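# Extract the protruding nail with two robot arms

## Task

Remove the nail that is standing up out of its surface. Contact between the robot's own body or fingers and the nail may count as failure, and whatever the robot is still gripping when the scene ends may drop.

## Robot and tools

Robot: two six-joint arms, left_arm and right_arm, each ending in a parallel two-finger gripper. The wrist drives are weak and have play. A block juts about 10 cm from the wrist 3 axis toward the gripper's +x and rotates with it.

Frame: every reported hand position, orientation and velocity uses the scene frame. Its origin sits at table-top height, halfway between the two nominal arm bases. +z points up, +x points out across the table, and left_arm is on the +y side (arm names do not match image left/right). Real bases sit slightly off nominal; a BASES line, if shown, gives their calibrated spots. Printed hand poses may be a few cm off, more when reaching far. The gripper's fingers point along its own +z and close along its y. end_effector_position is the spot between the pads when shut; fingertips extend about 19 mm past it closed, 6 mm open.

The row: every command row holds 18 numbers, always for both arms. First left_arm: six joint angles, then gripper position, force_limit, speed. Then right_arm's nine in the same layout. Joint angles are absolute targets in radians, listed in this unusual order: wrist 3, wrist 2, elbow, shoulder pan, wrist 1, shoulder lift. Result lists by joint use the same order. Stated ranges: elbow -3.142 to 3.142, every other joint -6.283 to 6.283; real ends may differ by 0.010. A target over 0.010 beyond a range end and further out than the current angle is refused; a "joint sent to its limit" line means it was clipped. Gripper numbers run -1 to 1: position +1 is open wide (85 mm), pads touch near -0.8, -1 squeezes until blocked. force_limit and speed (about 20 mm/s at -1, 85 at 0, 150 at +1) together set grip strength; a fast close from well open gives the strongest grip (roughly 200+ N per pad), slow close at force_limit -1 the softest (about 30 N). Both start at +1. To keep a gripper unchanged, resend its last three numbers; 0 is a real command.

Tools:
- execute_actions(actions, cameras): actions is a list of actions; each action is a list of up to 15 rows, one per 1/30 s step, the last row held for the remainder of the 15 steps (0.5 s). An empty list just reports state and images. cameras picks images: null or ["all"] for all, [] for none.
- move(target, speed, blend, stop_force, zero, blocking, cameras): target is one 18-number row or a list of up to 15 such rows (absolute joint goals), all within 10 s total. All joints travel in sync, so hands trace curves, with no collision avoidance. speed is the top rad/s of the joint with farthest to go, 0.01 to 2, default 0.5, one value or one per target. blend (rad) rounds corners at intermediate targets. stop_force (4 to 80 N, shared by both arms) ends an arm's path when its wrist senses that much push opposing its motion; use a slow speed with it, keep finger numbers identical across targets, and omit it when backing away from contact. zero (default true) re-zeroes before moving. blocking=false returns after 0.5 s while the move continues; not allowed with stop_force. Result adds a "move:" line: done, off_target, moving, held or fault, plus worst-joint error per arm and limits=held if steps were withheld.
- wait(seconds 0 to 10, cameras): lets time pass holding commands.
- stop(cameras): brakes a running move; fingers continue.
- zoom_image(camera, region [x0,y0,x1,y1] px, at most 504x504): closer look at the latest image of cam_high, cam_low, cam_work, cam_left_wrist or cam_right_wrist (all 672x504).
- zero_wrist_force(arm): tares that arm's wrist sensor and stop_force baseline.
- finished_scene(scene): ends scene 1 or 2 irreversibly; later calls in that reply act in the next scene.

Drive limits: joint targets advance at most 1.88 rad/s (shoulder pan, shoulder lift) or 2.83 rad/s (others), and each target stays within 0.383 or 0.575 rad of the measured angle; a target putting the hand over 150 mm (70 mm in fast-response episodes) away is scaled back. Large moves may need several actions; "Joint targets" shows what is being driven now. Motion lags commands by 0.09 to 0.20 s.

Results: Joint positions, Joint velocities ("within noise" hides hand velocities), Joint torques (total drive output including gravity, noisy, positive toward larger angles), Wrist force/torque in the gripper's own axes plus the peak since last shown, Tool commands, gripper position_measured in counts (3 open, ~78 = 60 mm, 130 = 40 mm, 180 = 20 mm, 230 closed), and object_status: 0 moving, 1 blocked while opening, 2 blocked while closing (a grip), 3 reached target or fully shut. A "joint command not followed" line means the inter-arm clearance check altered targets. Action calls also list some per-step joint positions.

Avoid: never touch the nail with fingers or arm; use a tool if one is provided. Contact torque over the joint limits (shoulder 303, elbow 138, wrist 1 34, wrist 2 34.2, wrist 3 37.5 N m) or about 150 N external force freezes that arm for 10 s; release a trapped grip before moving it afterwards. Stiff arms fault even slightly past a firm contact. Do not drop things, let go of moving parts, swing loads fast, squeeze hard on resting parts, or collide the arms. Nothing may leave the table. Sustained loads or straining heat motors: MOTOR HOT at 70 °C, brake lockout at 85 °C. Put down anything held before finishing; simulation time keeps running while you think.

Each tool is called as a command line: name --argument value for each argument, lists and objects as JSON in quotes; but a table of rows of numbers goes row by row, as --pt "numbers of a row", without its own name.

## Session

execute_actions --actions '[]'

Scene clock: 0.00 s.
left_arm: end_effector_position=(+1.0418, +0.2820, +0.3278) position_measured=3 object_status=3 end_effector_quat_wxyz=(-0.130, +0.466, +0.872, +0.072) | right_arm: end_effector_position=(+0.3079, +0.0583, +0.1558) position_measured=3 object_status=3 end_effector_quat_wxyz=(-0.323, -0.266, +0.900, -0.118)
Joint names: [wrist 3, wrist 2, elbow, shoulder pan, wrist 1, shoulder lift]
Joint positions: left_arm=[0.527 -1.413 0.393 -0.417 -1.123 -0.586] | right_arm=[0.606 1.984 -1.752 4.451 -1.586 -1.961]
Joint velocities: within noise
Joint torques (N m): no reading
Motor temperatures (°C): left_arm=[32 32 29 27 35 30] | right_arm=[33 25 29 31 36 30]
Wrist force (N): no reading
Wrist torque (N m): no reading
Wrist force, peak (N): no reading
Joint targets: left_arm=[0.527 -1.413 0.393 -0.417 -1.123 -0.586] | right_arm=[0.606 1.984 -1.752 4.451 -1.586 -1.961]
Tool commands: left_gripper/position=+1.0 left_gripper/force_limit=+1.0 left_gripper/speed=+1.0 right_gripper/position=+1.0 right_gripper/force_limit=+1.0 right_gripper/speed=+1.0

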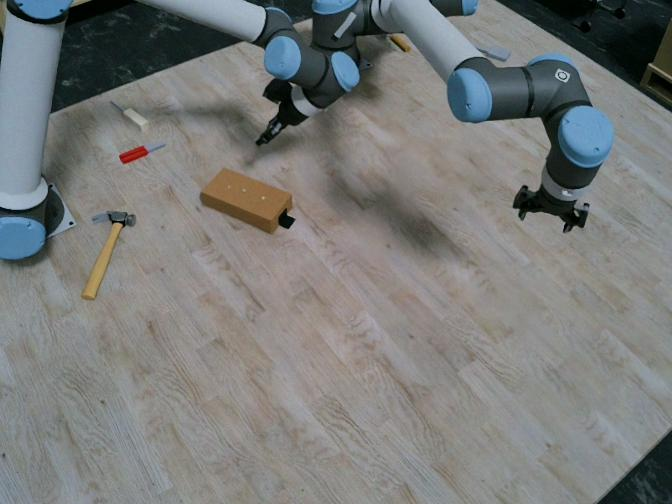

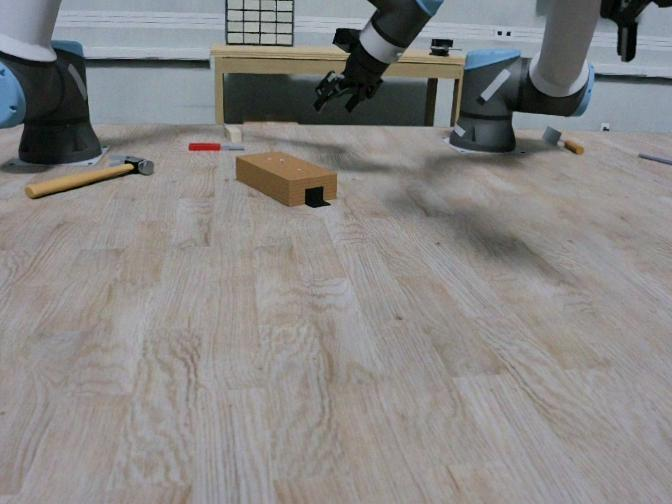

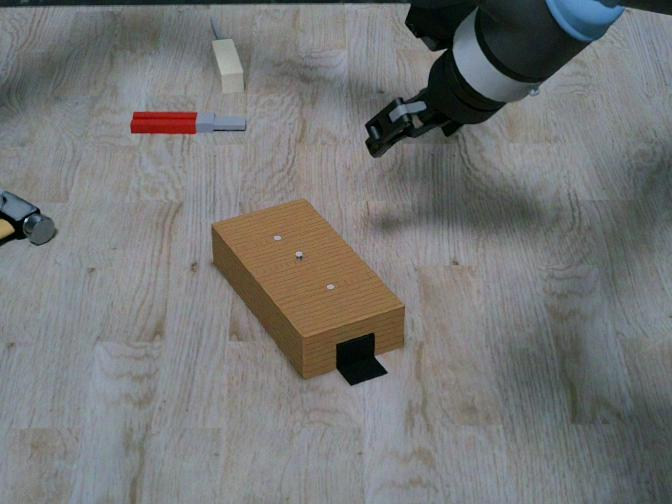

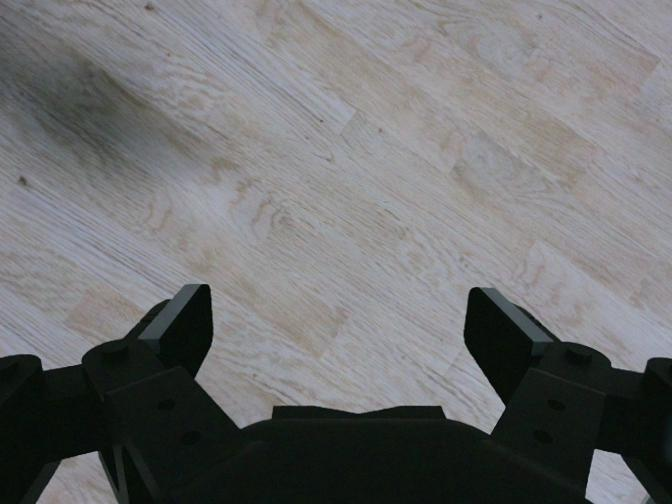

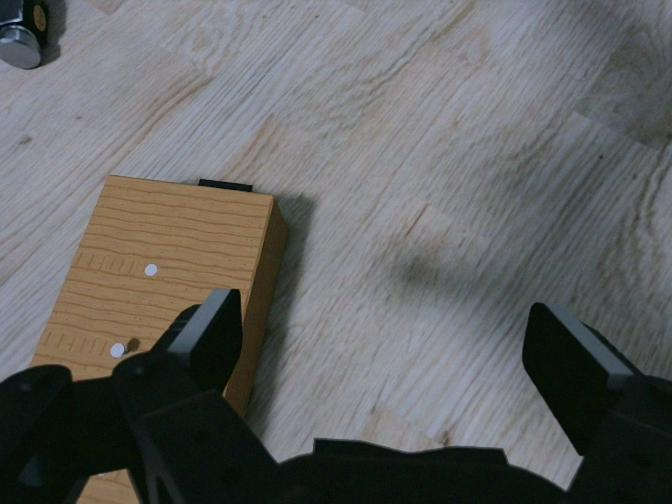

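move --target '[0.527, -1.413, 0.393, -0.417, -1.123, -0.586, 1, 1, 1, 0.7, 1.5708, -1.98814, 4.4009, -1.04803, -1.67622, 1, 1, 1]' --speed 0.6 --cameras '["cam_right_wrist", "cam_work"]'

Scene clock: 7.90 s.
left_arm: end_effector_position=(+1.0414, +0.2816, +0.3276) position_measured=3 object_status=3 end_effector_quat_wxyz=(-0.130, +0.466, +0.872, +0.072) | right_arm: end_effector_position=(+0.4505, +0.0200, +0.2207) position_measured=3 object_status=3 end_effector_quat_wxyz=(+0.000, -0.275, +0.961, +0.000)
Joint positions: left_arm=[0.527 -1.413 0.393 -0.417 -1.123 -0.586] | right_arm=[0.7 1.571 -1.988 4.401 -1.048 -1.676]
Joint torques (N m): left_arm=[2.28 -1.69 -40.9 -13.57 0.57 -127.15] | right_arm=[2.99 -2.86 34.14 -18.03 10.06 71.64]
Wrist force (N): left_arm=[0.2 -0.2 -0.4] | right_arm=[-1.6 -0.1 -1.4]
Wrist torque (N m): left_arm=[-0.03 -0.04 0.00] | right_arm=[0.02 -0.13 0.12]
Wrist force, peak (N): left_arm=[-0.1 -0.4 -0.6] | right_arm=[-1.8 -1.9 -2.8]
move: done
Images, in order: cam_work, cam_right_wrist.

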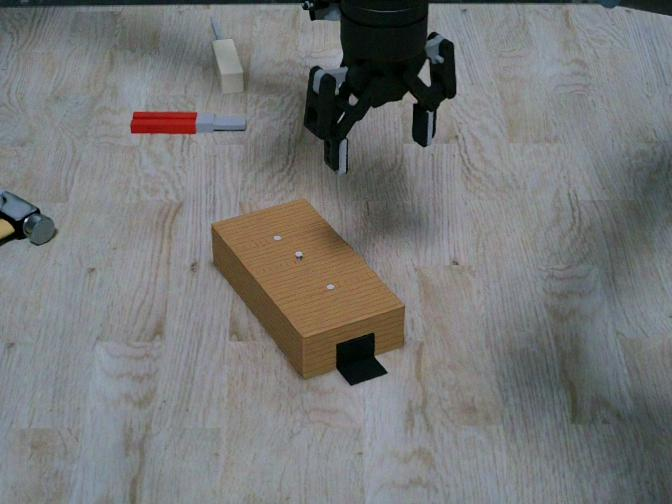

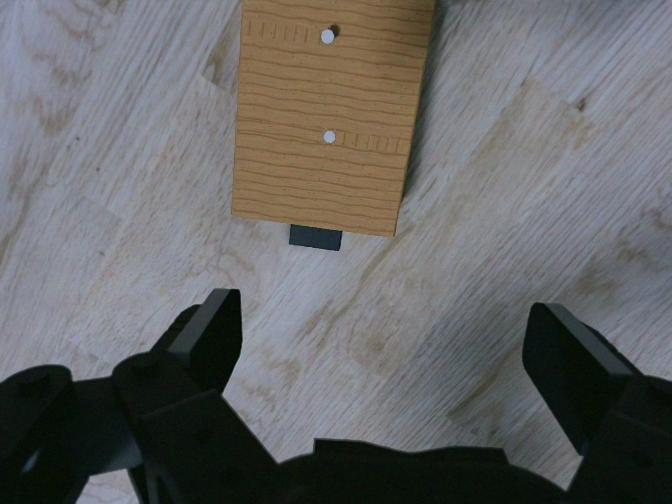

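zoom_image --camera "cam_right_wrist" --region '[220, 0, 460, 260]'

Scaled by 1.938 from the camera's 672x504 image, which has a finer 960x720 frame.

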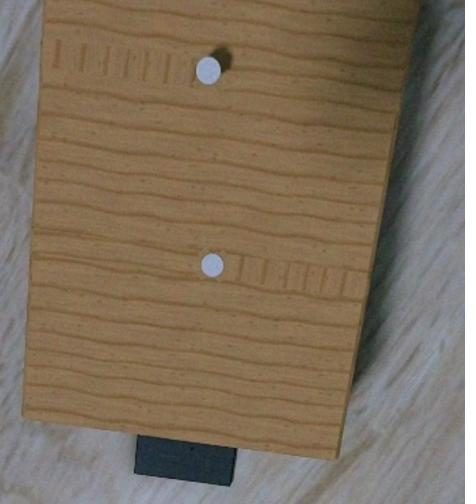

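move --target '[0.527, -1.413, 0.393, -0.417, -1.123, -0.586, 1, 1, 1, 0.783, 1.5708, -2.11241, 4.48523, -1.04136, -1.55862, 1, 1, 1]' --speed 0.5 --cameras '["cam_right_wrist"]'

zoom_image --camera "cam_right_wrist" --region '[200, 0, 460, 260]'

move --target '[0.527, -1.413, 0.393, -0.417, -1.123, -0.586, 1, 1, 1, 0.783, 1.5708, -2.19004, 4.48523, -0.87387, -1.64848, 1, 1, 1]' --speed 0.4 --cameras '["cam_right_wrist"]'

zoom_image --camera "cam_right_wrist" --region '[200, 0, 460, 260]'

Scene clock: 10.33 s.
left_arm: end_effector_position=(+1.0414, +0.2816, +0.3276) position_measured=3 object_status=3 end_effector_quat_wxyz=(-0.130, +0.466, +0.872, +0.072) | right_arm: end_effector_position=(+0.3825, -0.0224, +0.2208) position_measured=3 object_status=3 end_effector_quat_wxyz=(+0.000, -0.276, +0.961, +0.000)
Joint positions: left_arm=[0.527 -1.413 0.393 -0.417 -1.123 -0.586] | right_arm=[0.783 1.571 -2.112 4.485 -1.041 -1.559]
Joint torques (N m): left_arm=[2.29 -1.17 -47.36 -7.94 -1.09 -127.98] | right_arm=[3.15 -1.97 34.82 20.78 9.65 61.14]
Wrist force (N): left_arm=[0.2 -0.1 -0.5] | right_arm=[-1.8 0.3 -0.9]
Wrist torque (N m): left_arm=[-0.03 -0.03 0.00] | right_arm=[0.15 -0.12 0.03]
Wrist force, peak (N): left_arm=[0.2 -0.2 -0.6] | right_arm=[-4.0 0.3 -1.2]
move: done
Images, in order: cam_right_wrist.

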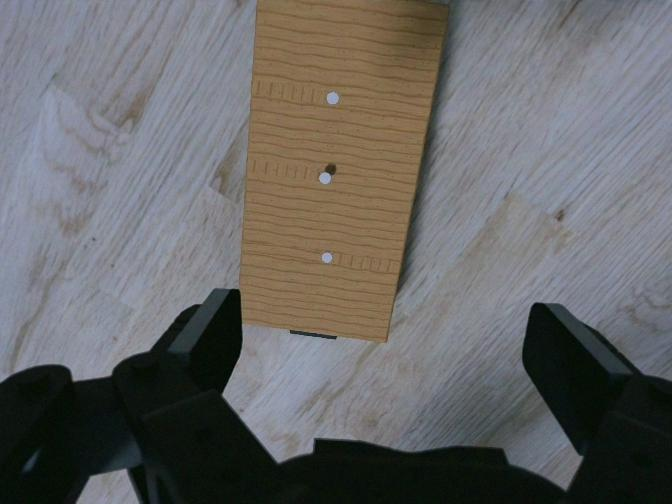

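Scaled by 1.938 from the camera's 672x504 image, which has a finer 960x720 frame.

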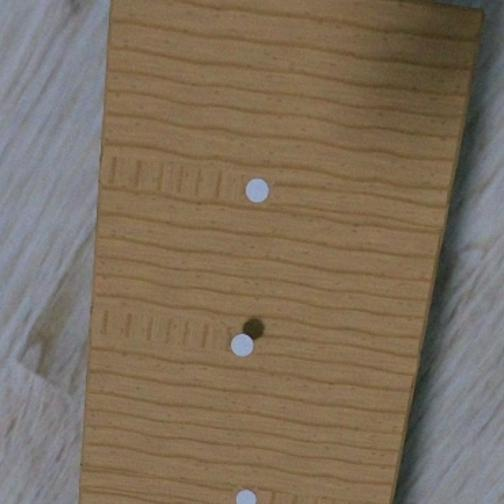

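Scene clock: 11.27 s.
left_arm: end_effector_position=(+1.0414, +0.2816, +0.3276) position_measured=3 object_status=3 end_effector_quat_wxyz=(-0.130, +0.466, +0.872, +0.072) | right_arm: end_effector_position=(+0.3825, -0.0225, +0.1408) position_measured=3 object_status=3 end_effector_quat_wxyz=(+0.000, -0.276, +0.961, +0.000)
Joint positions: left_arm=[0.527 -1.413 0.393 -0.417 -1.123 -0.586] | right_arm=[0.783 1.571 -2.19 4.485 -0.874 -1.648]
Joint torques (N m): left_arm=[1.66 -0.95 -47.43 -7.01 -1.28 -128.25] | right_arm=[3.03 -1.33 29.76 18.42 9.98 37.78]
Wrist force (N): left_arm=[0.2 -0.2 0.0] | right_arm=[-1.6 0.5 -0.8]
Wrist torque (N m): left_arm=[-0.03 -0.04 0.00] | right_arm=[0.10 -0.11 0.09]
Wrist force, peak (N): left_arm=[0.2 -0.5 -0.4] | right_arm=[-2.3 0.5 -3.4]
move: done
Images, in order: cam_right_wrist.

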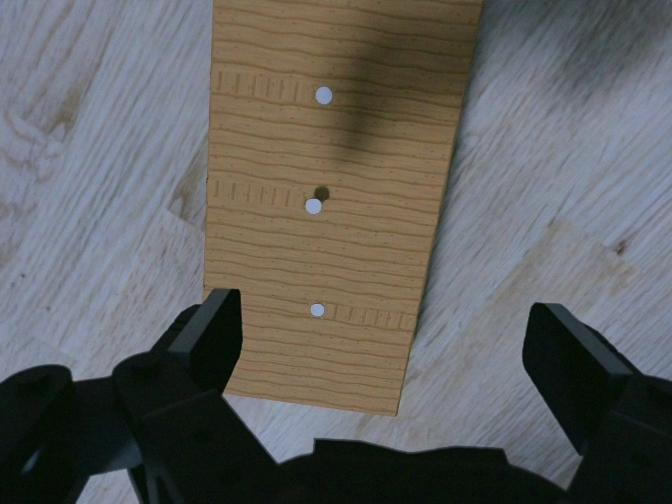

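Scaled by 1.938 from the camera's 672x504 image, which has a finer 960x720 frame.

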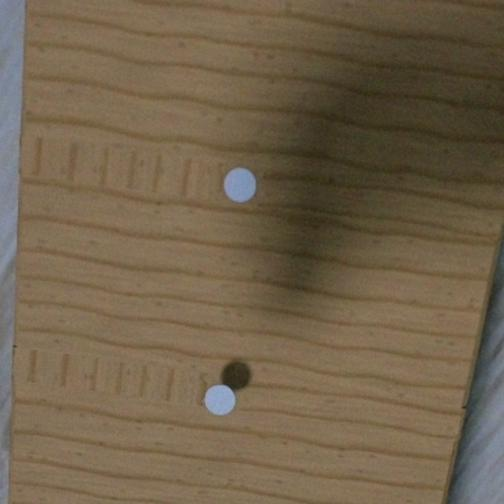

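move --pt "0.527 -1.413 0.393 -0.417 -1.123 -0.586 1 1 1 0.783 1.5708 -2.11241 4.48523 -1.04136 -1.55862 1 1 1" --pt "0.527 -1.413 0.393 -0.417 -1.123 -0.586 1 1 1 -1.355 -1.5708 -2.34085 4.1945 2.10715 -1.3371 1 1 1" --speed '[0.6, 1.3]' --blend '[0.1, 0]' --cameras '["cam_right_wrist", "cam_high"]'

Scene clock: 35.30 s.
left_arm: end_effector_position=(+1.0414, +0.2816, +0.3276) position_measured=3 object_status=3 end_effector_quat_wxyz=(-0.130, +0.466, +0.872, +0.072) | right_arm: end_effector_position=(+0.3405, -0.4601, +0.2008) position_measured=3 object_status=3 end_effector_quat_wxyz=(+0.000, +0.360, +0.933, +0.000)
Joint positions: left_arm=[0.527 -1.413 0.393 -0.417 -1.123 -0.586] | right_arm=[-1.355 -1.571 -2.341 4.195 2.107 -1.337]
Joint torques (N m): left_arm=[1.81 -1.43 -54.7 0.17 -5.35 -129.65] | right_arm=[-3.01 -2.73 26.08 -17.99 0.42 29.65]
Wrist force (N): left_arm=[0.2 -0.2 -0.1] | right_arm=[-0.9 0.2 -1.0]
Wrist torque (N m): left_arm=[-0.03 -0.03 0.00] | right_arm=[0.07 -0.22 0.08]
Wrist force, peak (N): left_arm=[0.5 -0.1 -0.5] | right_arm=[-8.2 0.9 1.4]
move: done; blend cut to 0.0837 rad at target 1
Images, in order: cam_high, cam_right_wrist.

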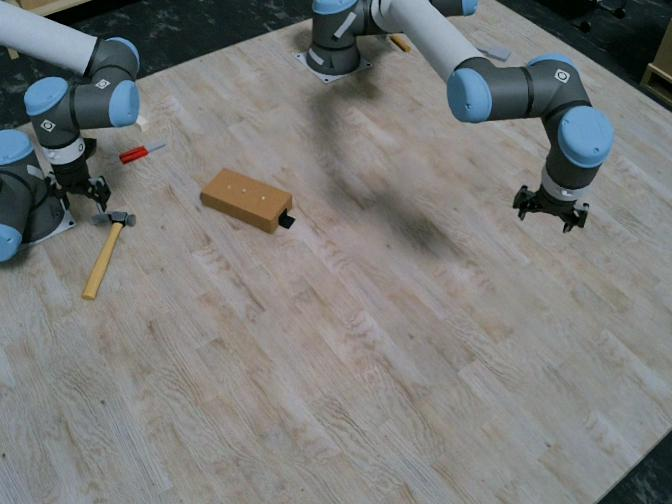

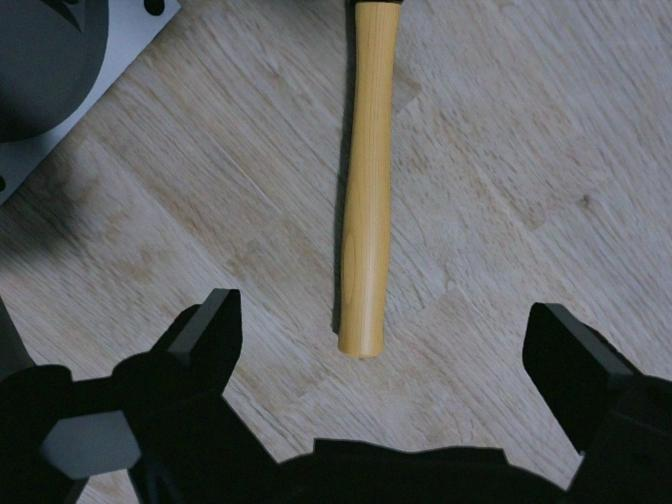

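move --target '[0.527,-1.413,0.393,-0.417,-1.123,-0.586,1,1,1,-1.355,-1.5708,-2.4622,4.1934,2.4172,-1.5258,1,1,1]' --speed 0.3 --cameras '["cam_right_wrist","cam_work"]'

Scene clock: 42.50 s.
left_arm: end_effector_position=(+1.0414, +0.2816, +0.3276) position_measured=3 object_status=3 end_effector_quat_wxyz=(-0.130, +0.466, +0.872, +0.072) | right_arm: end_effector_position=(+0.3415, -0.4588, +0.0809) position_measured=3 object_status=3 end_effector_quat_wxyz=(+0.000, +0.360, +0.933, +0.000)
Joint positions: left_arm=[0.527 -1.413 0.393 -0.417 -1.123 -0.586] | right_arm=[-1.355 -1.571 -2.462 4.193 2.417 -1.526]
Joint torques (N m): left_arm=[1.26 -1.29 -53.3 6.95 -7.36 -127.79] | right_arm=[-3.09 -2.12 16.82 -16.64 0.38 11.74]
Wrist force (N): left_arm=[0.2 -0.1 -0.3] | right_arm=[-1.5 0.5 -1.1]
Wrist torque (N m): left_arm=[-0.03 -0.03 0.00] | right_arm=[0.12 -0.19 0.03]
Wrist force, peak (N): left_arm=[0.5 -0.2 -0.7] | right_arm=[-0.9 0.1 -2.6]
move: done
Images, in order: cam_work, cam_right_wrist.

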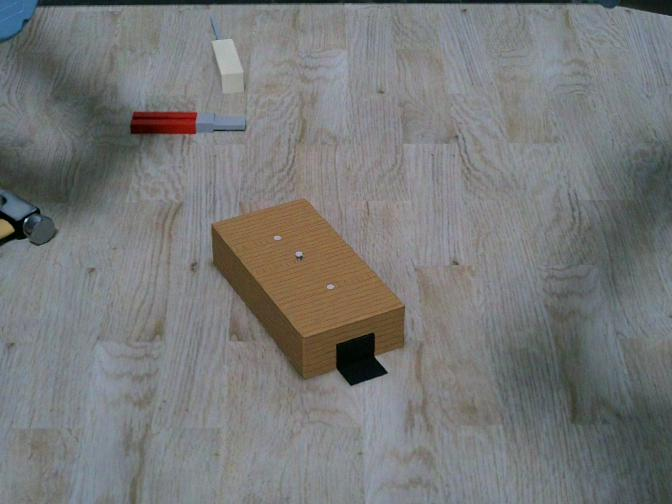

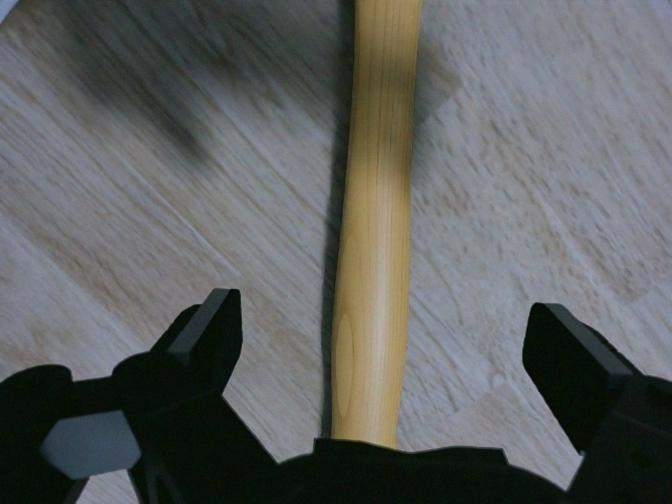

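move --target '[0.527,-1.413,0.393,-0.417,-1.123,-0.586,1,1,1,-1.355,-1.5708,-2.5059,4.1945,2.5806,-1.6455,1,1,1]' --speed 0.15 --stop_force 12 --cameras '["cam_right_wrist"]'

move --target '[0.527,-1.413,0.393,-0.417,-1.123,-0.586,1,1,1,-1.355,-1.5708,-2.5059,4.1945,2.5806,-1.6455,-0.98,1,-1]' --speed 0.15 --cameras '["cam_right_wrist"]'

Scene clock: 45.37 s.
left_arm: end_effector_position=(+1.0414, +0.2816, +0.3276) position_measured=3 object_status=3 end_effector_quat_wxyz=(-0.130, +0.466, +0.872, +0.072) | right_arm: end_effector_position=(+0.3407, -0.4597, +0.0238) position_measured=3 object_status=3 end_effector_quat_wxyz=(+0.000, +0.360, +0.933, +0.000)
Joint positions: left_arm=[0.527 -1.413 0.393 -0.417 -1.123 -0.586] | right_arm=[-1.355 -1.571 -2.506 4.195 2.581 -1.646]
Joint torques (N m): left_arm=[0.86 -0.96 -53.81 10.61 -6.93 -126.37] | right_arm=[-2.74 -1.09 12.72 21 -0.14 18.07]
Wrist force (N): left_arm=[-0.1 -0.1 -0.3] | right_arm=[-1.0 0.3 -0.8]
Wrist torque (N m): left_arm=[-0.02 0.02 0.00] | right_arm=[0.04 -0.24 0.11]
Wrist force, peak (N): left_arm=[0.4 -0.1 -0.6] | right_arm=[-1.4 0.3 -2.0]
move: done
Images, in order: cam_right_wrist.

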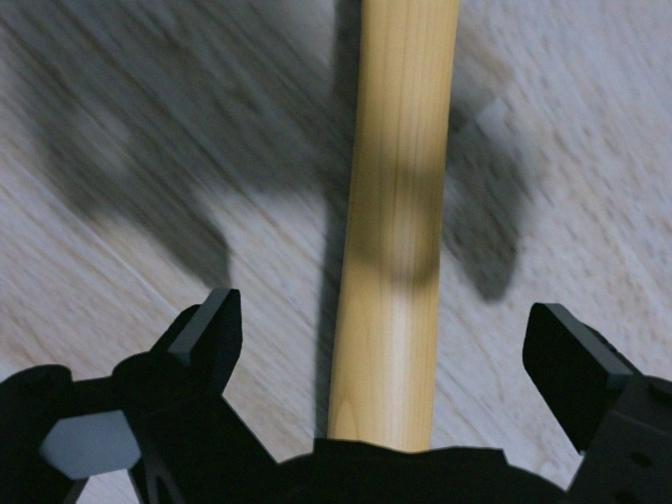

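Scene clock: 48.80 s.
left_arm: end_effector_position=(+1.0414, +0.2816, +0.3276) position_measured=3 object_status=3 end_effector_quat_wxyz=(-0.130, +0.466, +0.872, +0.072) | right_arm: end_effector_position=(+0.3407, -0.4597, +0.0238) position_measured=157 object_status=0 end_effector_quat_wxyz=(+0.000, +0.360, +0.933, +0.000)
Joint positions: left_arm=[0.527 -1.413 0.393 -0.417 -1.123 -0.586] | right_arm=[-1.355 -1.571 -2.506 4.195 2.581 -1.646]
Joint torques (N m): left_arm=[0.72 -1.25 -52.42 11.72 -6.61 -125.54] | right_arm=[-2.69 -0.47 12.32 16.06 -2.53 17.48]
Wrist force (N): left_arm=[0.3 -0.3 -0.3] | right_arm=[0.7 3.9 -37.2]
Wrist torque (N m): left_arm=[-0.05 -0.05 0.00] | right_arm=[-0.06 -0.43 0.11]
Wrist force, peak (N): left_arm=[0.6 -0.5 -0.4] | right_arm=[0.8 4.1 -37.9]
move: done
Images, in order: cam_right_wrist.

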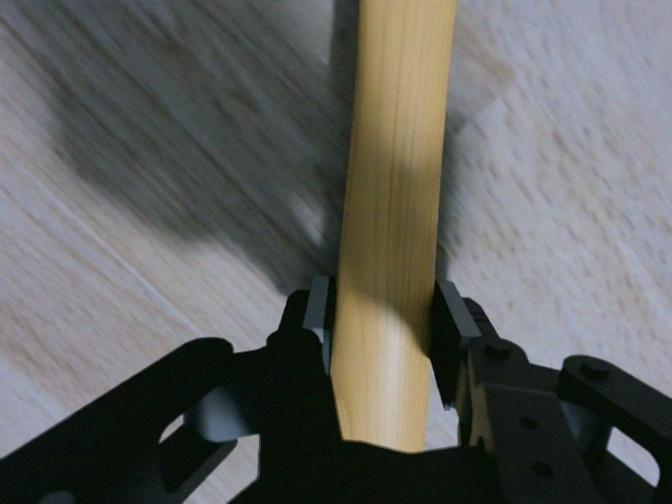

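move --target '[0.527,-1.413,0.393,-0.417,-1.123,-0.586,1,1,1,-1.355,-1.5708,-2.34085,4.1945,2.10715,-1.3371,-0.98,1,-1]' --speed 0.25 --cameras '["cam_right_wrist","cam_work"]'

Scene clock: 59.10 s.
left_arm: end_effector_position=(+1.0414, +0.2816, +0.3276) position_measured=3 object_status=3 end_effector_quat_wxyz=(-0.130, +0.466, +0.872, +0.072) | right_arm: end_effector_position=(+0.3405, -0.4601, +0.2008) position_measured=231 object_status=0 end_effector_quat_wxyz=(+0.000, +0.360, +0.933, +0.000)
Joint positions: left_arm=[0.527 -1.413 0.393 -0.417 -1.123 -0.586] | right_arm=[-1.355 -1.571 -2.341 4.195 2.107 -1.337]
Joint torques (N m): left_arm=[0.35 -0.53 -50.95 8.62 -6.57 -123.64] | right_arm=[-2.52 0.62 34.61 10.04 -8.39 30.14]
Wrist force (N): left_arm=[0.0 -0.1 -0.3] | right_arm=[-0.8 0.5 -1.0]
Wrist torque (N m): left_arm=[-0.02 0.00 0.00] | right_arm=[0.12 -0.23 0.07]
Wrist force, peak (N): left_arm=[0.2 -0.5 -0.5] | right_arm=[1.1 5.0 -39.0]
move: done
Images, in order: cam_work, cam_right_wrist.

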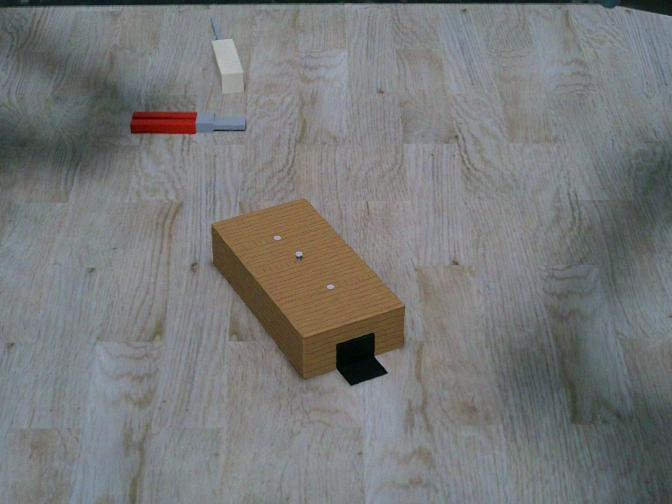

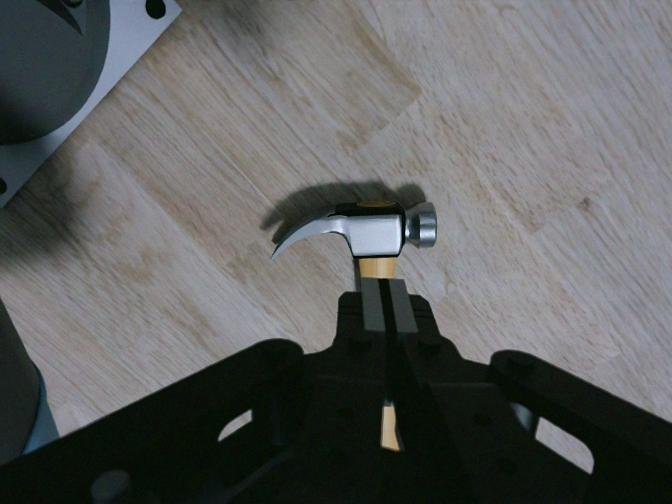

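wait --seconds 0.1 --cameras '["cam_high","cam_low","cam_right_wrist"]'

Scene clock: 59.63 s.
left_arm: end_effector_position=(+1.0414, +0.2816, +0.3276) position_measured=3 object_status=3 end_effector_quat_wxyz=(-0.130, +0.466, +0.872, +0.072) | right_arm: end_effector_position=(+0.3405, -0.4601, +0.2008) position_measured=231 object_status=3 end_effector_quat_wxyz=(+0.000, +0.360, +0.933, +0.000)
Joint positions: left_arm=[0.527 -1.413 0.393 -0.417 -1.123 -0.586] | right_arm=[-1.355 -1.571 -2.341 4.195 2.107 -1.337]
Joint torques (N m): left_arm=[0.22 -0.84 -50.97 9.36 -6.9 -125.68] | right_arm=[-2.46 0.96 33.17 8.99 -7.61 28.64]
Wrist force (N): left_arm=[0.1 -0.1 -0.2] | right_arm=[-0.8 0.5 -1.3]
Wrist torque (N m): left_arm=[-0.02 -0.03 0.00] | right_arm=[0.12 -0.24 0.08]
Wrist force, peak (N): left_arm=[0.2 -0.4 -0.4] | right_arm=[-1.0 0.4 -1.7]
Tool commands: left_gripper/position=+1.0 left_gripper/force_limit=+1.0 left_gripper/speed=+1.0 right_gripper/position=-0.98 right_gripper/force_limit=+1.0 right_gripper/speed=-1.0
wait: 0.10 s; at rest from the start
Images, in order: cam_high, cam_low, cam_right_wrist.

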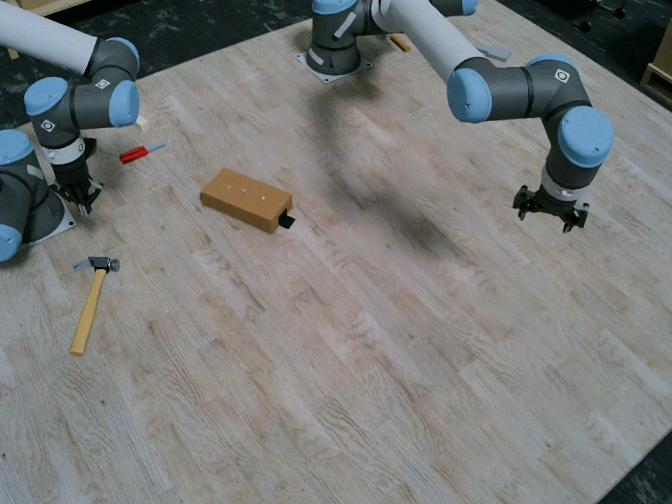

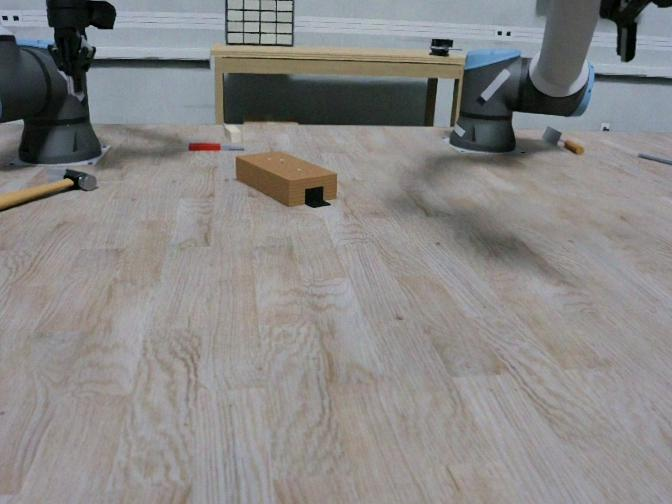

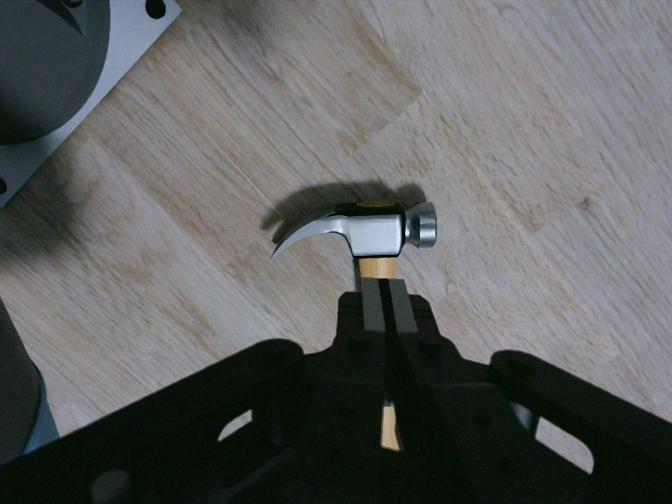

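move --target '[0.527,-1.413,0.393,-0.417,-1.123,-0.586,1,1,1,-1.937,-1.5708,-2.1639,3.670,2.1394,-1.5462,1,1,1]' --speed 0.5 --cameras '["cam_right_wrist"]'

Scene clock: 64.13 s.
left_arm: end_effector_position=(+1.0414, +0.2816, +0.3276) position_measured=3 object_status=3 end_effector_quat_wxyz=(-0.130, +0.466, +0.872, +0.072) | right_arm: end_effector_position=(+0.4626, -0.5491, +0.2016) position_measured=3 object_status=3 end_effector_quat_wxyz=(+0.000, +0.333, +0.943, +0.000)
Joint positions: left_arm=[0.527 -1.413 0.393 -0.417 -1.123 -0.586] | right_arm=[-1.937 -1.571 -2.164 3.67 2.139 -1.546]
Joint torques (N m): left_arm=[0.34 -0.79 -51.24 11.7 -6.81 -126.71] | right_arm=[-2.82 1.91 37.7 -18.77 0.27 22.03]
Wrist force (N): left_arm=[0.2 0.0 -0.1] | right_arm=[-1.1 0.3 -1.1]
Wrist torque (N m): left_arm=[0.00 -0.04 0.00] | right_arm=[0.15 -0.24 0.07]
Wrist force, peak (N): left_arm=[0.2 0.0 -0.6] | right_arm=[-3.1 -0.3 -0.7]
move: done
Images, in order: cam_right_wrist.

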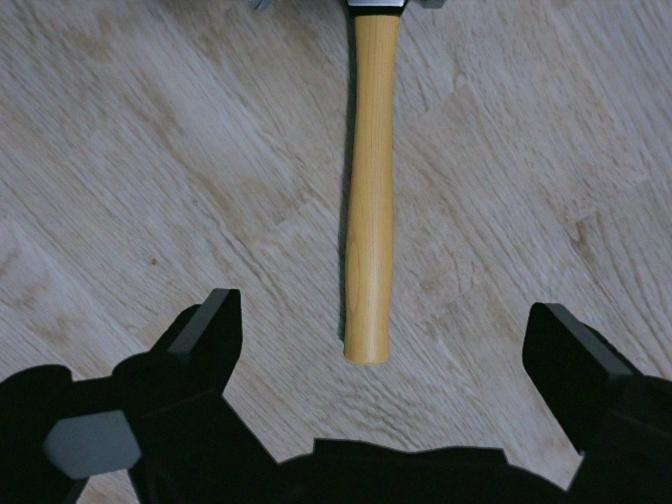

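move --target '[0.527,-1.413,0.393,-0.417,-1.123,-0.586,1,1,1,-1.9213,-1.5708,-2.3169,3.7119,2.5276,-1.7815,1,1,1]' --speed 0.2 --stop_force 12 --cameras '["cam_right_wrist"]'

Scene clock: 67.90 s.
left_arm: end_effector_position=(+1.0414, +0.2816, +0.3276) position_measured=3 object_status=3 end_effector_quat_wxyz=(-0.130, +0.466, +0.872, +0.072) | right_arm: end_effector_position=(+0.4536, -0.5378, +0.0288) position_measured=3 object_status=3 end_effector_quat_wxyz=(+0.000, +0.320, +0.947, +0.000)
Joint positions: left_arm=[0.527 -1.413 0.393 -0.417 -1.123 -0.586] | right_arm=[-1.921 -1.571 -2.317 3.712 2.528 -1.781]
Joint torques (N m): left_arm=[-0.3 -0.66 -50.23 10.87 -6.7 -125.93] | right_arm=[3.1 2.57 14.79 19.15 -0.11 31.63]
Wrist force (N): left_arm=[0.3 -0.1 -0.3] | right_arm=[-1.1 0.5 -1.3]
Wrist torque (N m): left_arm=[-0.03 -0.06 0.00] | right_arm=[0.15 -0.23 0.11]
Wrist force, peak (N): left_arm=[0.3 -0.2 -0.6] | right_arm=[-1.3 0.3 -2.2]
move: done
Images, in order: cam_right_wrist.

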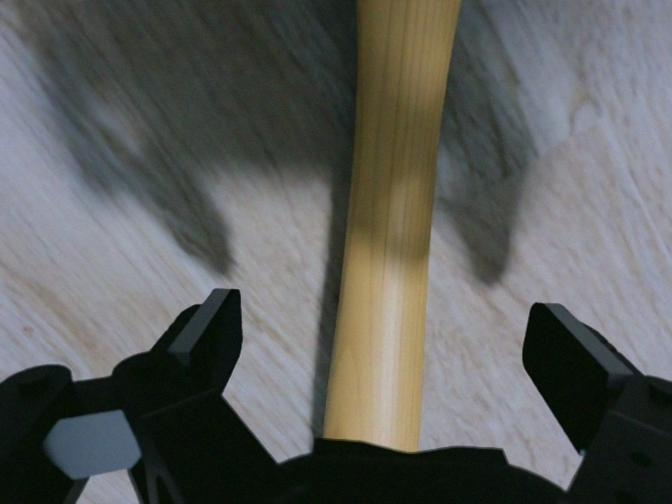

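move --target '[0.527,-1.413,0.393,-0.417,-1.123,-0.586,1,1,1,-1.9213,-1.5708,-2.3169,3.7119,2.5276,-1.7815,-0.98,1,-1]' --cameras '["cam_right_wrist"]'

wait --seconds 1.0 --cameras '["cam_right_wrist"]'

Scene clock: 72.03 s.
left_arm: end_effector_position=(+1.0414, +0.2816, +0.3276) position_measured=3 object_status=3 end_effector_quat_wxyz=(-0.130, +0.466, +0.872, +0.072) | right_arm: end_effector_position=(+0.4536, -0.5378, +0.0288) position_measured=164 object_status=0 end_effector_quat_wxyz=(+0.000, +0.320, +0.947, +0.000)
Joint positions: left_arm=[0.527 -1.413 0.393 -0.417 -1.123 -0.586] | right_arm=[-1.921 -1.571 -2.317 3.712 2.528 -1.782]
Joint torques (N m): left_arm=[-0.15 -0.36 -48.31 11.97 -6.47 -123.66] | right_arm=[3.06 3.4 15.24 17.6 -2.41 31.15]
Wrist force (N): left_arm=[0.3 -0.1 -0.4] | right_arm=[-0.4 2.4 -33.5]
Wrist torque (N m): left_arm=[-0.02 -0.06 0.00] | right_arm=[0.07 -0.36 0.16]
Wrist force, peak (N): left_arm=[0.1 -0.4 -0.6] | right_arm=[-0.1 2.6 -34.6]
move: done
Images, in order: cam_right_wrist.

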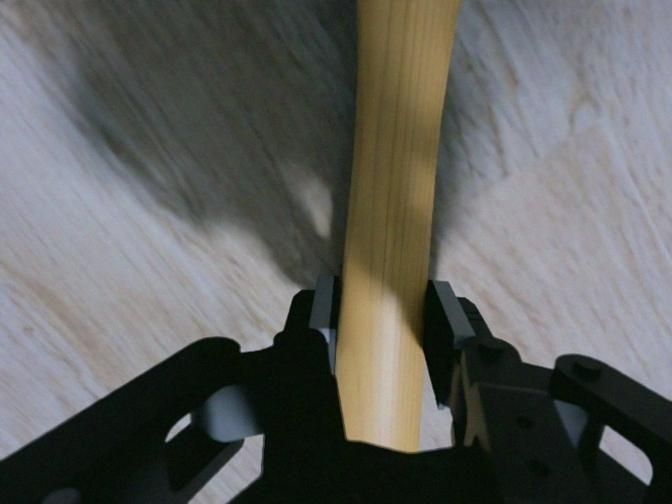

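Scene clock: 73.03 s.
left_arm: end_effector_position=(+1.0414, +0.2816, +0.3276) position_measured=3 object_status=3 end_effector_quat_wxyz=(-0.130, +0.466, +0.872, +0.072) | right_arm: end_effector_position=(+0.4536, -0.5378, +0.0288) position_measured=164 object_status=2 end_effector_quat_wxyz=(+0.000, +0.320, +0.947, +0.000)
Joint positions: left_arm=[0.527 -1.413 0.393 -0.417 -1.123 -0.586] | right_arm=[-1.921 -1.571 -2.317 3.712 2.528 -1.782]
Joint torques (N m): left_arm=[-0.14 -0.64 -48.54 7.98 -6.79 -123.81] | right_arm=[2.99 3.51 5.3 15.21 -2.85 30.99]
Wrist force (N): left_arm=[0.1 0.0 -0.2] | right_arm=[-0.9 4.2 -34.3]
Wrist torque (N m): left_arm=[0.00 -0.01 0.00] | right_arm=[0.12 -0.42 0.16]
Wrist force, peak (N): left_arm=[0.3 -0.4 -0.3] | right_arm=[-1.1 4.3 -34.3]
Tool commands: left_gripper/position=+1.0 left_gripper/force_limit=+1.0 left_gripper/speed=+1.0 right_gripper/position=-0.98 right_gripper/force_limit=+1.0 right_gripper/speed=-1.0
wait: 1.00 s; at rest by 0.17 s
Images, in order: cam_right_wrist.

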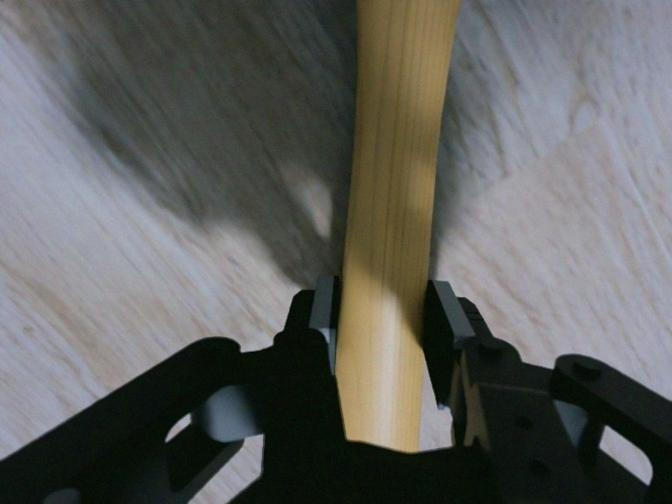

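move --target '[0.527,-1.413,0.393,-0.417,-1.123,-0.586,1,1,1,-1.9213,-1.5708,-2.3137,3.7119,2.5138,-1.7709,-0.98,1,-1]' --speed 0.03 --cameras '["cam_right_wrist"]'

Scene clock: 74.07 s.
left_arm: end_effector_position=(+1.0414, +0.2816, +0.3276) position_measured=3 object_status=3 end_effector_quat_wxyz=(-0.130, +0.466, +0.872, +0.072) | right_arm: end_effector_position=(+0.4536, -0.5378, +0.0346) position_measured=164 object_status=2 end_effector_quat_wxyz=(+0.000, +0.320, +0.947, +0.000)
Joint positions: left_arm=[0.527 -1.413 0.393 -0.417 -1.123 -0.586] | right_arm=[-1.921 -1.571 -2.314 3.712 2.514 -1.771]
Joint torques (N m): left_arm=[-0.31 -0.34 -48.15 9.62 -6.19 -122.65] | right_arm=[2.86 3.54 26.77 15.89 -10.28 57.02]
Wrist force (N): left_arm=[0.3 -0.2 -0.6] | right_arm=[-0.1 0.8 0.9]
Wrist torque (N m): left_arm=[-0.04 -0.05 0.00] | right_arm=[0.13 -0.30 0.11]
Wrist force, peak (N): left_arm=[0.3 -0.2 -0.6] | right_arm=[-1.2 4.0 -35.1]
move: done
Images, in order: cam_right_wrist.

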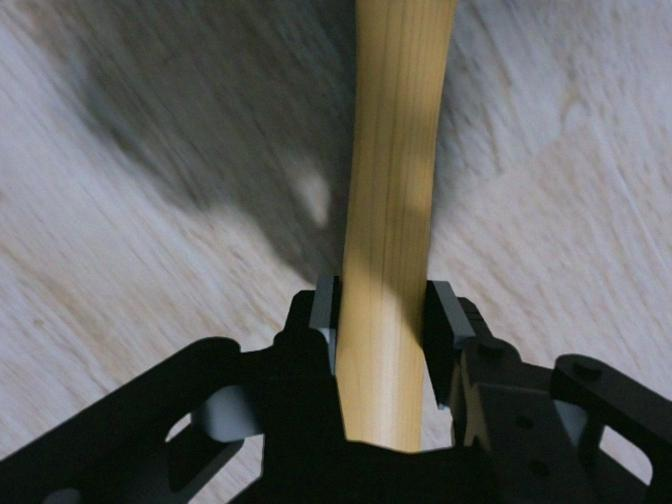

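move --target '[0.527,-1.413,0.393,-0.417,-1.123,-0.586,1,1,1,-1.9213,-1.5708,-2.1785,3.7119,2.1386,-1.5309,-0.98,1,-1]' --speed 0.2 --cameras '["cam_high","cam_low","cam_right_wrist"]'

Scene clock: 77.63 s.
left_arm: end_effector_position=(+1.0414, +0.2816, +0.3276) position_measured=3 object_status=3 end_effector_quat_wxyz=(-0.130, +0.466, +0.872, +0.072) | right_arm: end_effector_position=(+0.4536, -0.5378, +0.2016) position_measured=231 object_status=0 end_effector_quat_wxyz=(+0.000, +0.320, +0.947, +0.000)
Joint positions: left_arm=[0.527 -1.413 0.393 -0.417 -1.123 -0.586] | right_arm=[-1.921 -1.571 -2.178 3.712 2.139 -1.531]
Joint torques (N m): left_arm=[-0.55 -0.37 -46.83 9.71 -5.93 -123.66] | right_arm=[2.5 3.51 34.74 10.05 -8.97 47.26]
Wrist force (N): left_arm=[0.1 -0.3 -0.4] | right_arm=[-1.2 0.2 -1.1]
Wrist torque (N m): left_arm=[-0.06 -0.03 -0.01] | right_arm=[0.10 -0.24 0.08]
Wrist force, peak (N): left_arm=[0.2 -0.2 -0.5] | right_arm=[-0.9 0.0 -2.1]
move: done
Images, in order: cam_high, cam_low, cam_right_wrist.

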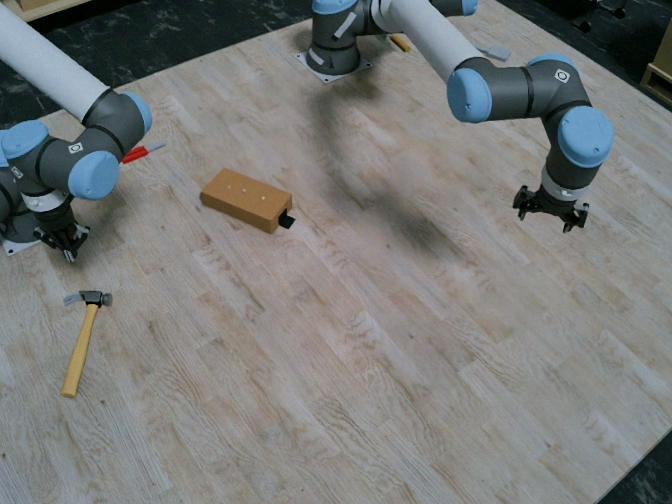

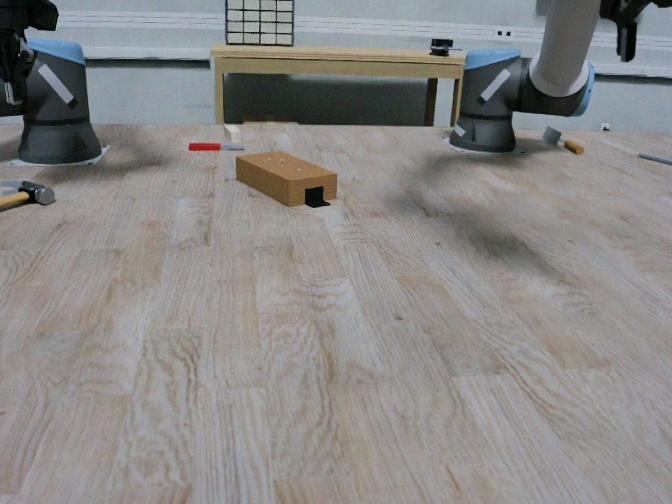

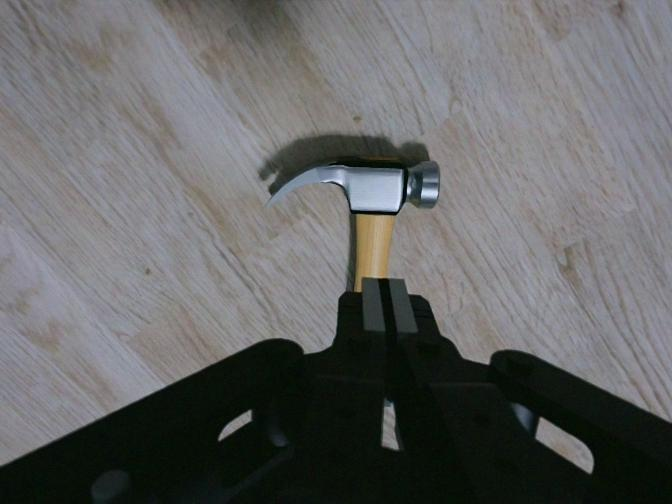

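move --target '[0.527,-1.413,0.393,-0.417,-1.123,-0.586,1,1,1,-2.1321,-1.5708,-2.0078,3.4522,2.13,-1.6929,1,1,1]' --speed 0.5 --cameras '["cam_right_wrist"]'

Scene clock: 80.27 s.
left_arm: end_effector_position=(+1.0414, +0.2816, +0.3276) position_measured=3 object_status=3 end_effector_quat_wxyz=(-0.130, +0.466, +0.872, +0.072) | right_arm: end_effector_position=(+0.5468, -0.6052, +0.2017) position_measured=3 object_status=3 end_effector_quat_wxyz=(+0.000, +0.343, +0.939, +0.000)
Joint positions: left_arm=[0.527 -1.413 0.393 -0.417 -1.123 -0.586] | right_arm=[-2.132 -1.571 -2.008 3.452 2.13 -1.693]
Joint torques (N m): left_arm=[-0.55 -0.19 -46.94 10.85 -6.14 -124.74] | right_arm=[-2.93 3.6 37.91 -16.81 -9.59 36.31]
Wrist force (N): left_arm=[0.0 -0.2 -0.1] | right_arm=[-0.7 0.4 -1.1]
Wrist torque (N m): left_arm=[-0.04 0.00 0.00] | right_arm=[0.14 -0.27 0.09]
Wrist force, peak (N): left_arm=[-0.1 -0.5 -0.6] | right_arm=[-2.8 0.1 -0.8]
move: done
Images, in order: cam_right_wrist.

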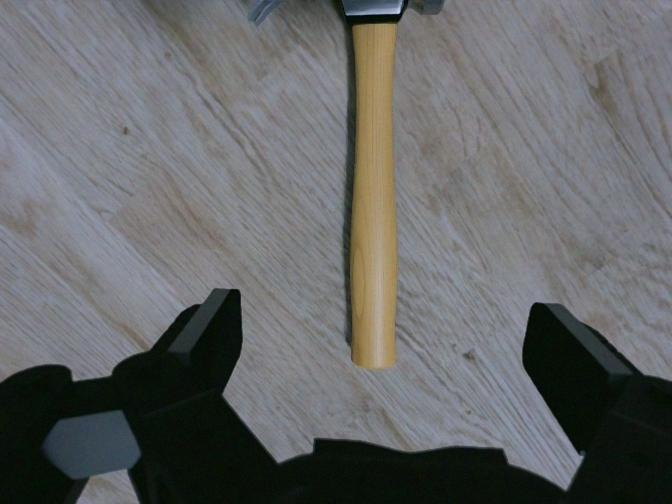

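move --target '[0.527,-1.413,0.393,-0.417,-1.123,-0.586,1,1,1,-2.1571,-1.5708,-2.1416,3.4761,2.4675,-1.8967,1,1,1]' --speed 0.25 --stop_force 12 --cameras '["cam_right_wrist"]'

move --target '[0.527,-1.413,0.393,-0.417,-1.123,-0.586,1,1,1,-2.1571,-1.5708,-2.1545,3.4761,2.5303,-1.9466,1,1,1]' --speed 0.02 --stop_force 5 --cameras '[]'

Scene clock: 83.77 s.
left_arm: end_effector_position=(+1.0414, +0.2816, +0.3276) position_measured=3 object_status=3 end_effector_quat_wxyz=(-0.130, +0.466, +0.872, +0.072) | right_arm: end_effector_position=(+0.5415, -0.5960, +0.0307) position_measured=3 object_status=3 end_effector_quat_wxyz=(+0.000, +0.320, +0.947, +0.000)
Joint positions: left_arm=[0.527 -1.413 0.393 -0.417 -1.123 -0.586] | right_arm=[-2.157 -1.571 -2.142 3.476 2.468 -1.897]
Joint torques (N m): left_arm=[-0.65 -0.4 -45.99 7.49 -5.3 -124.36] | right_arm=[-2.97 3.34 16.9 20.33 0.09 43.77]
Wrist force (N): left_arm=[0.1 -0.1 -0.3] | right_arm=[-1.0 1.1 -0.5]
Wrist torque (N m): left_arm=[-0.02 -0.02 0.00] | right_arm=[0.32 -0.20 0.06]
Wrist force, peak (N): left_arm=[0.2 -0.3 -0.5] | right_arm=[-0.8 0.2 -2.9]
move: done
Images, in order: cam_right_wrist.

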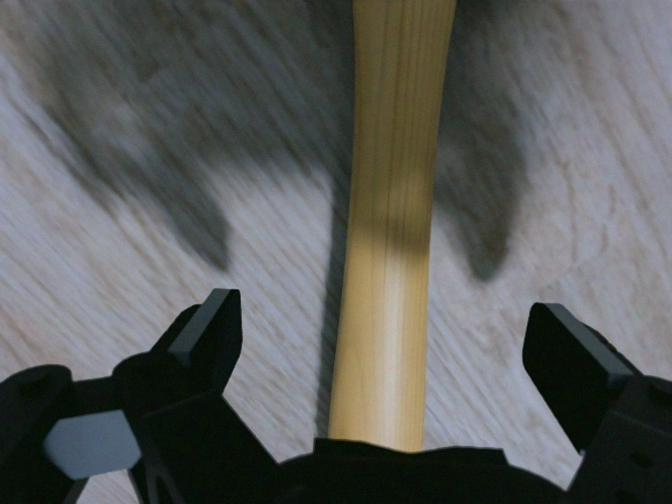

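Scene clock: 87.23 s.
left_arm: end_effector_position=(+1.0414, +0.2816, +0.3276) position_measured=3 object_status=3 end_effector_quat_wxyz=(-0.130, +0.466, +0.872, +0.072) | right_arm: end_effector_position=(+0.5417, -0.5959, +0.0072) position_measured=3 object_status=3 end_effector_quat_wxyz=(+0.000, +0.320, +0.947, +0.000)
Joint positions: left_arm=[0.527 -1.413 0.393 -0.417 -1.123 -0.586] | right_arm=[-2.157 -1.571 -2.151 3.476 2.513 -1.933]
Joint torques (N m): left_arm=[-0.08 -0.04 -45.66 11.06 -5.79 -123.81] | right_arm=[-2.91 3.46 23.77 18.61 -8.38 68.31]
Wrist force (N): left_arm=[0.3 -0.1 -0.4] | right_arm=[-1.1 1.0 -5.9]
Wrist torque (N m): left_arm=[-0.01 -0.06 0.00] | right_arm=[0.42 -0.25 0.05]
Wrist force, peak (N): left_arm=[0.2 -0.6 -0.3] | right_arm=[-2.6 4.9 -41.4]
move: contact (right_arm); right_arm: the wrist 1 is farthest, 0.017 rad from its target

move --pt "0.527 -1.413 0.393 -0.417 -1.123 -0.586 1 1 1 -2.0964 -1.5708 -2.1806 3.5367 2.4431 -1.8334 1 1 1" --pt "0.527 -1.413 0.393 -0.417 -1.123 -0.586 1 1 1 -2.0964 -1.5708 -2.1941 3.5367 2.4997 -1.8764 1 1 1" --speed '[0.15,0.08]' --cameras '["cam_right_wrist"]'

Scene clock: 90.17 s.
left_arm: end_effector_position=(+1.0414, +0.2816, +0.3276) position_measured=3 object_status=3 end_effector_quat_wxyz=(-0.130, +0.466, +0.872, +0.072) | right_arm: end_effector_position=(+0.5177, -0.5778, +0.0233) position_measured=3 object_status=3 end_effector_quat_wxyz=(+0.000, +0.320, +0.947, +0.000)
Joint positions: left_arm=[0.527 -1.413 0.393 -0.417 -1.123 -0.586] | right_arm=[-2.096 -1.571 -2.194 3.537 2.5 -1.876]
Joint torques (N m): left_arm=[-0.43 -0.29 -45.03 10 -6.01 -123.18] | right_arm=[3.14 3.41 14.21 20.74 0.24 40.61]
Wrist force (N): left_arm=[0.3 -0.3 -0.3] | right_arm=[-1.3 0.7 -0.8]
Wrist torque (N m): left_arm=[-0.05 -0.06 -0.01] | right_arm=[0.12 -0.19 0.09]
Wrist force, peak (N): left_arm=[0.2 -0.4 -0.4] | right_arm=[-1.2 1.1 -6.0]
move: done
Images, in order: cam_right_wrist.

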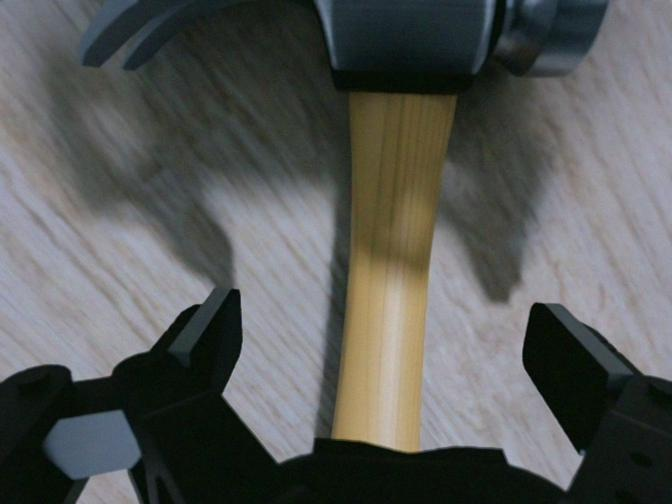

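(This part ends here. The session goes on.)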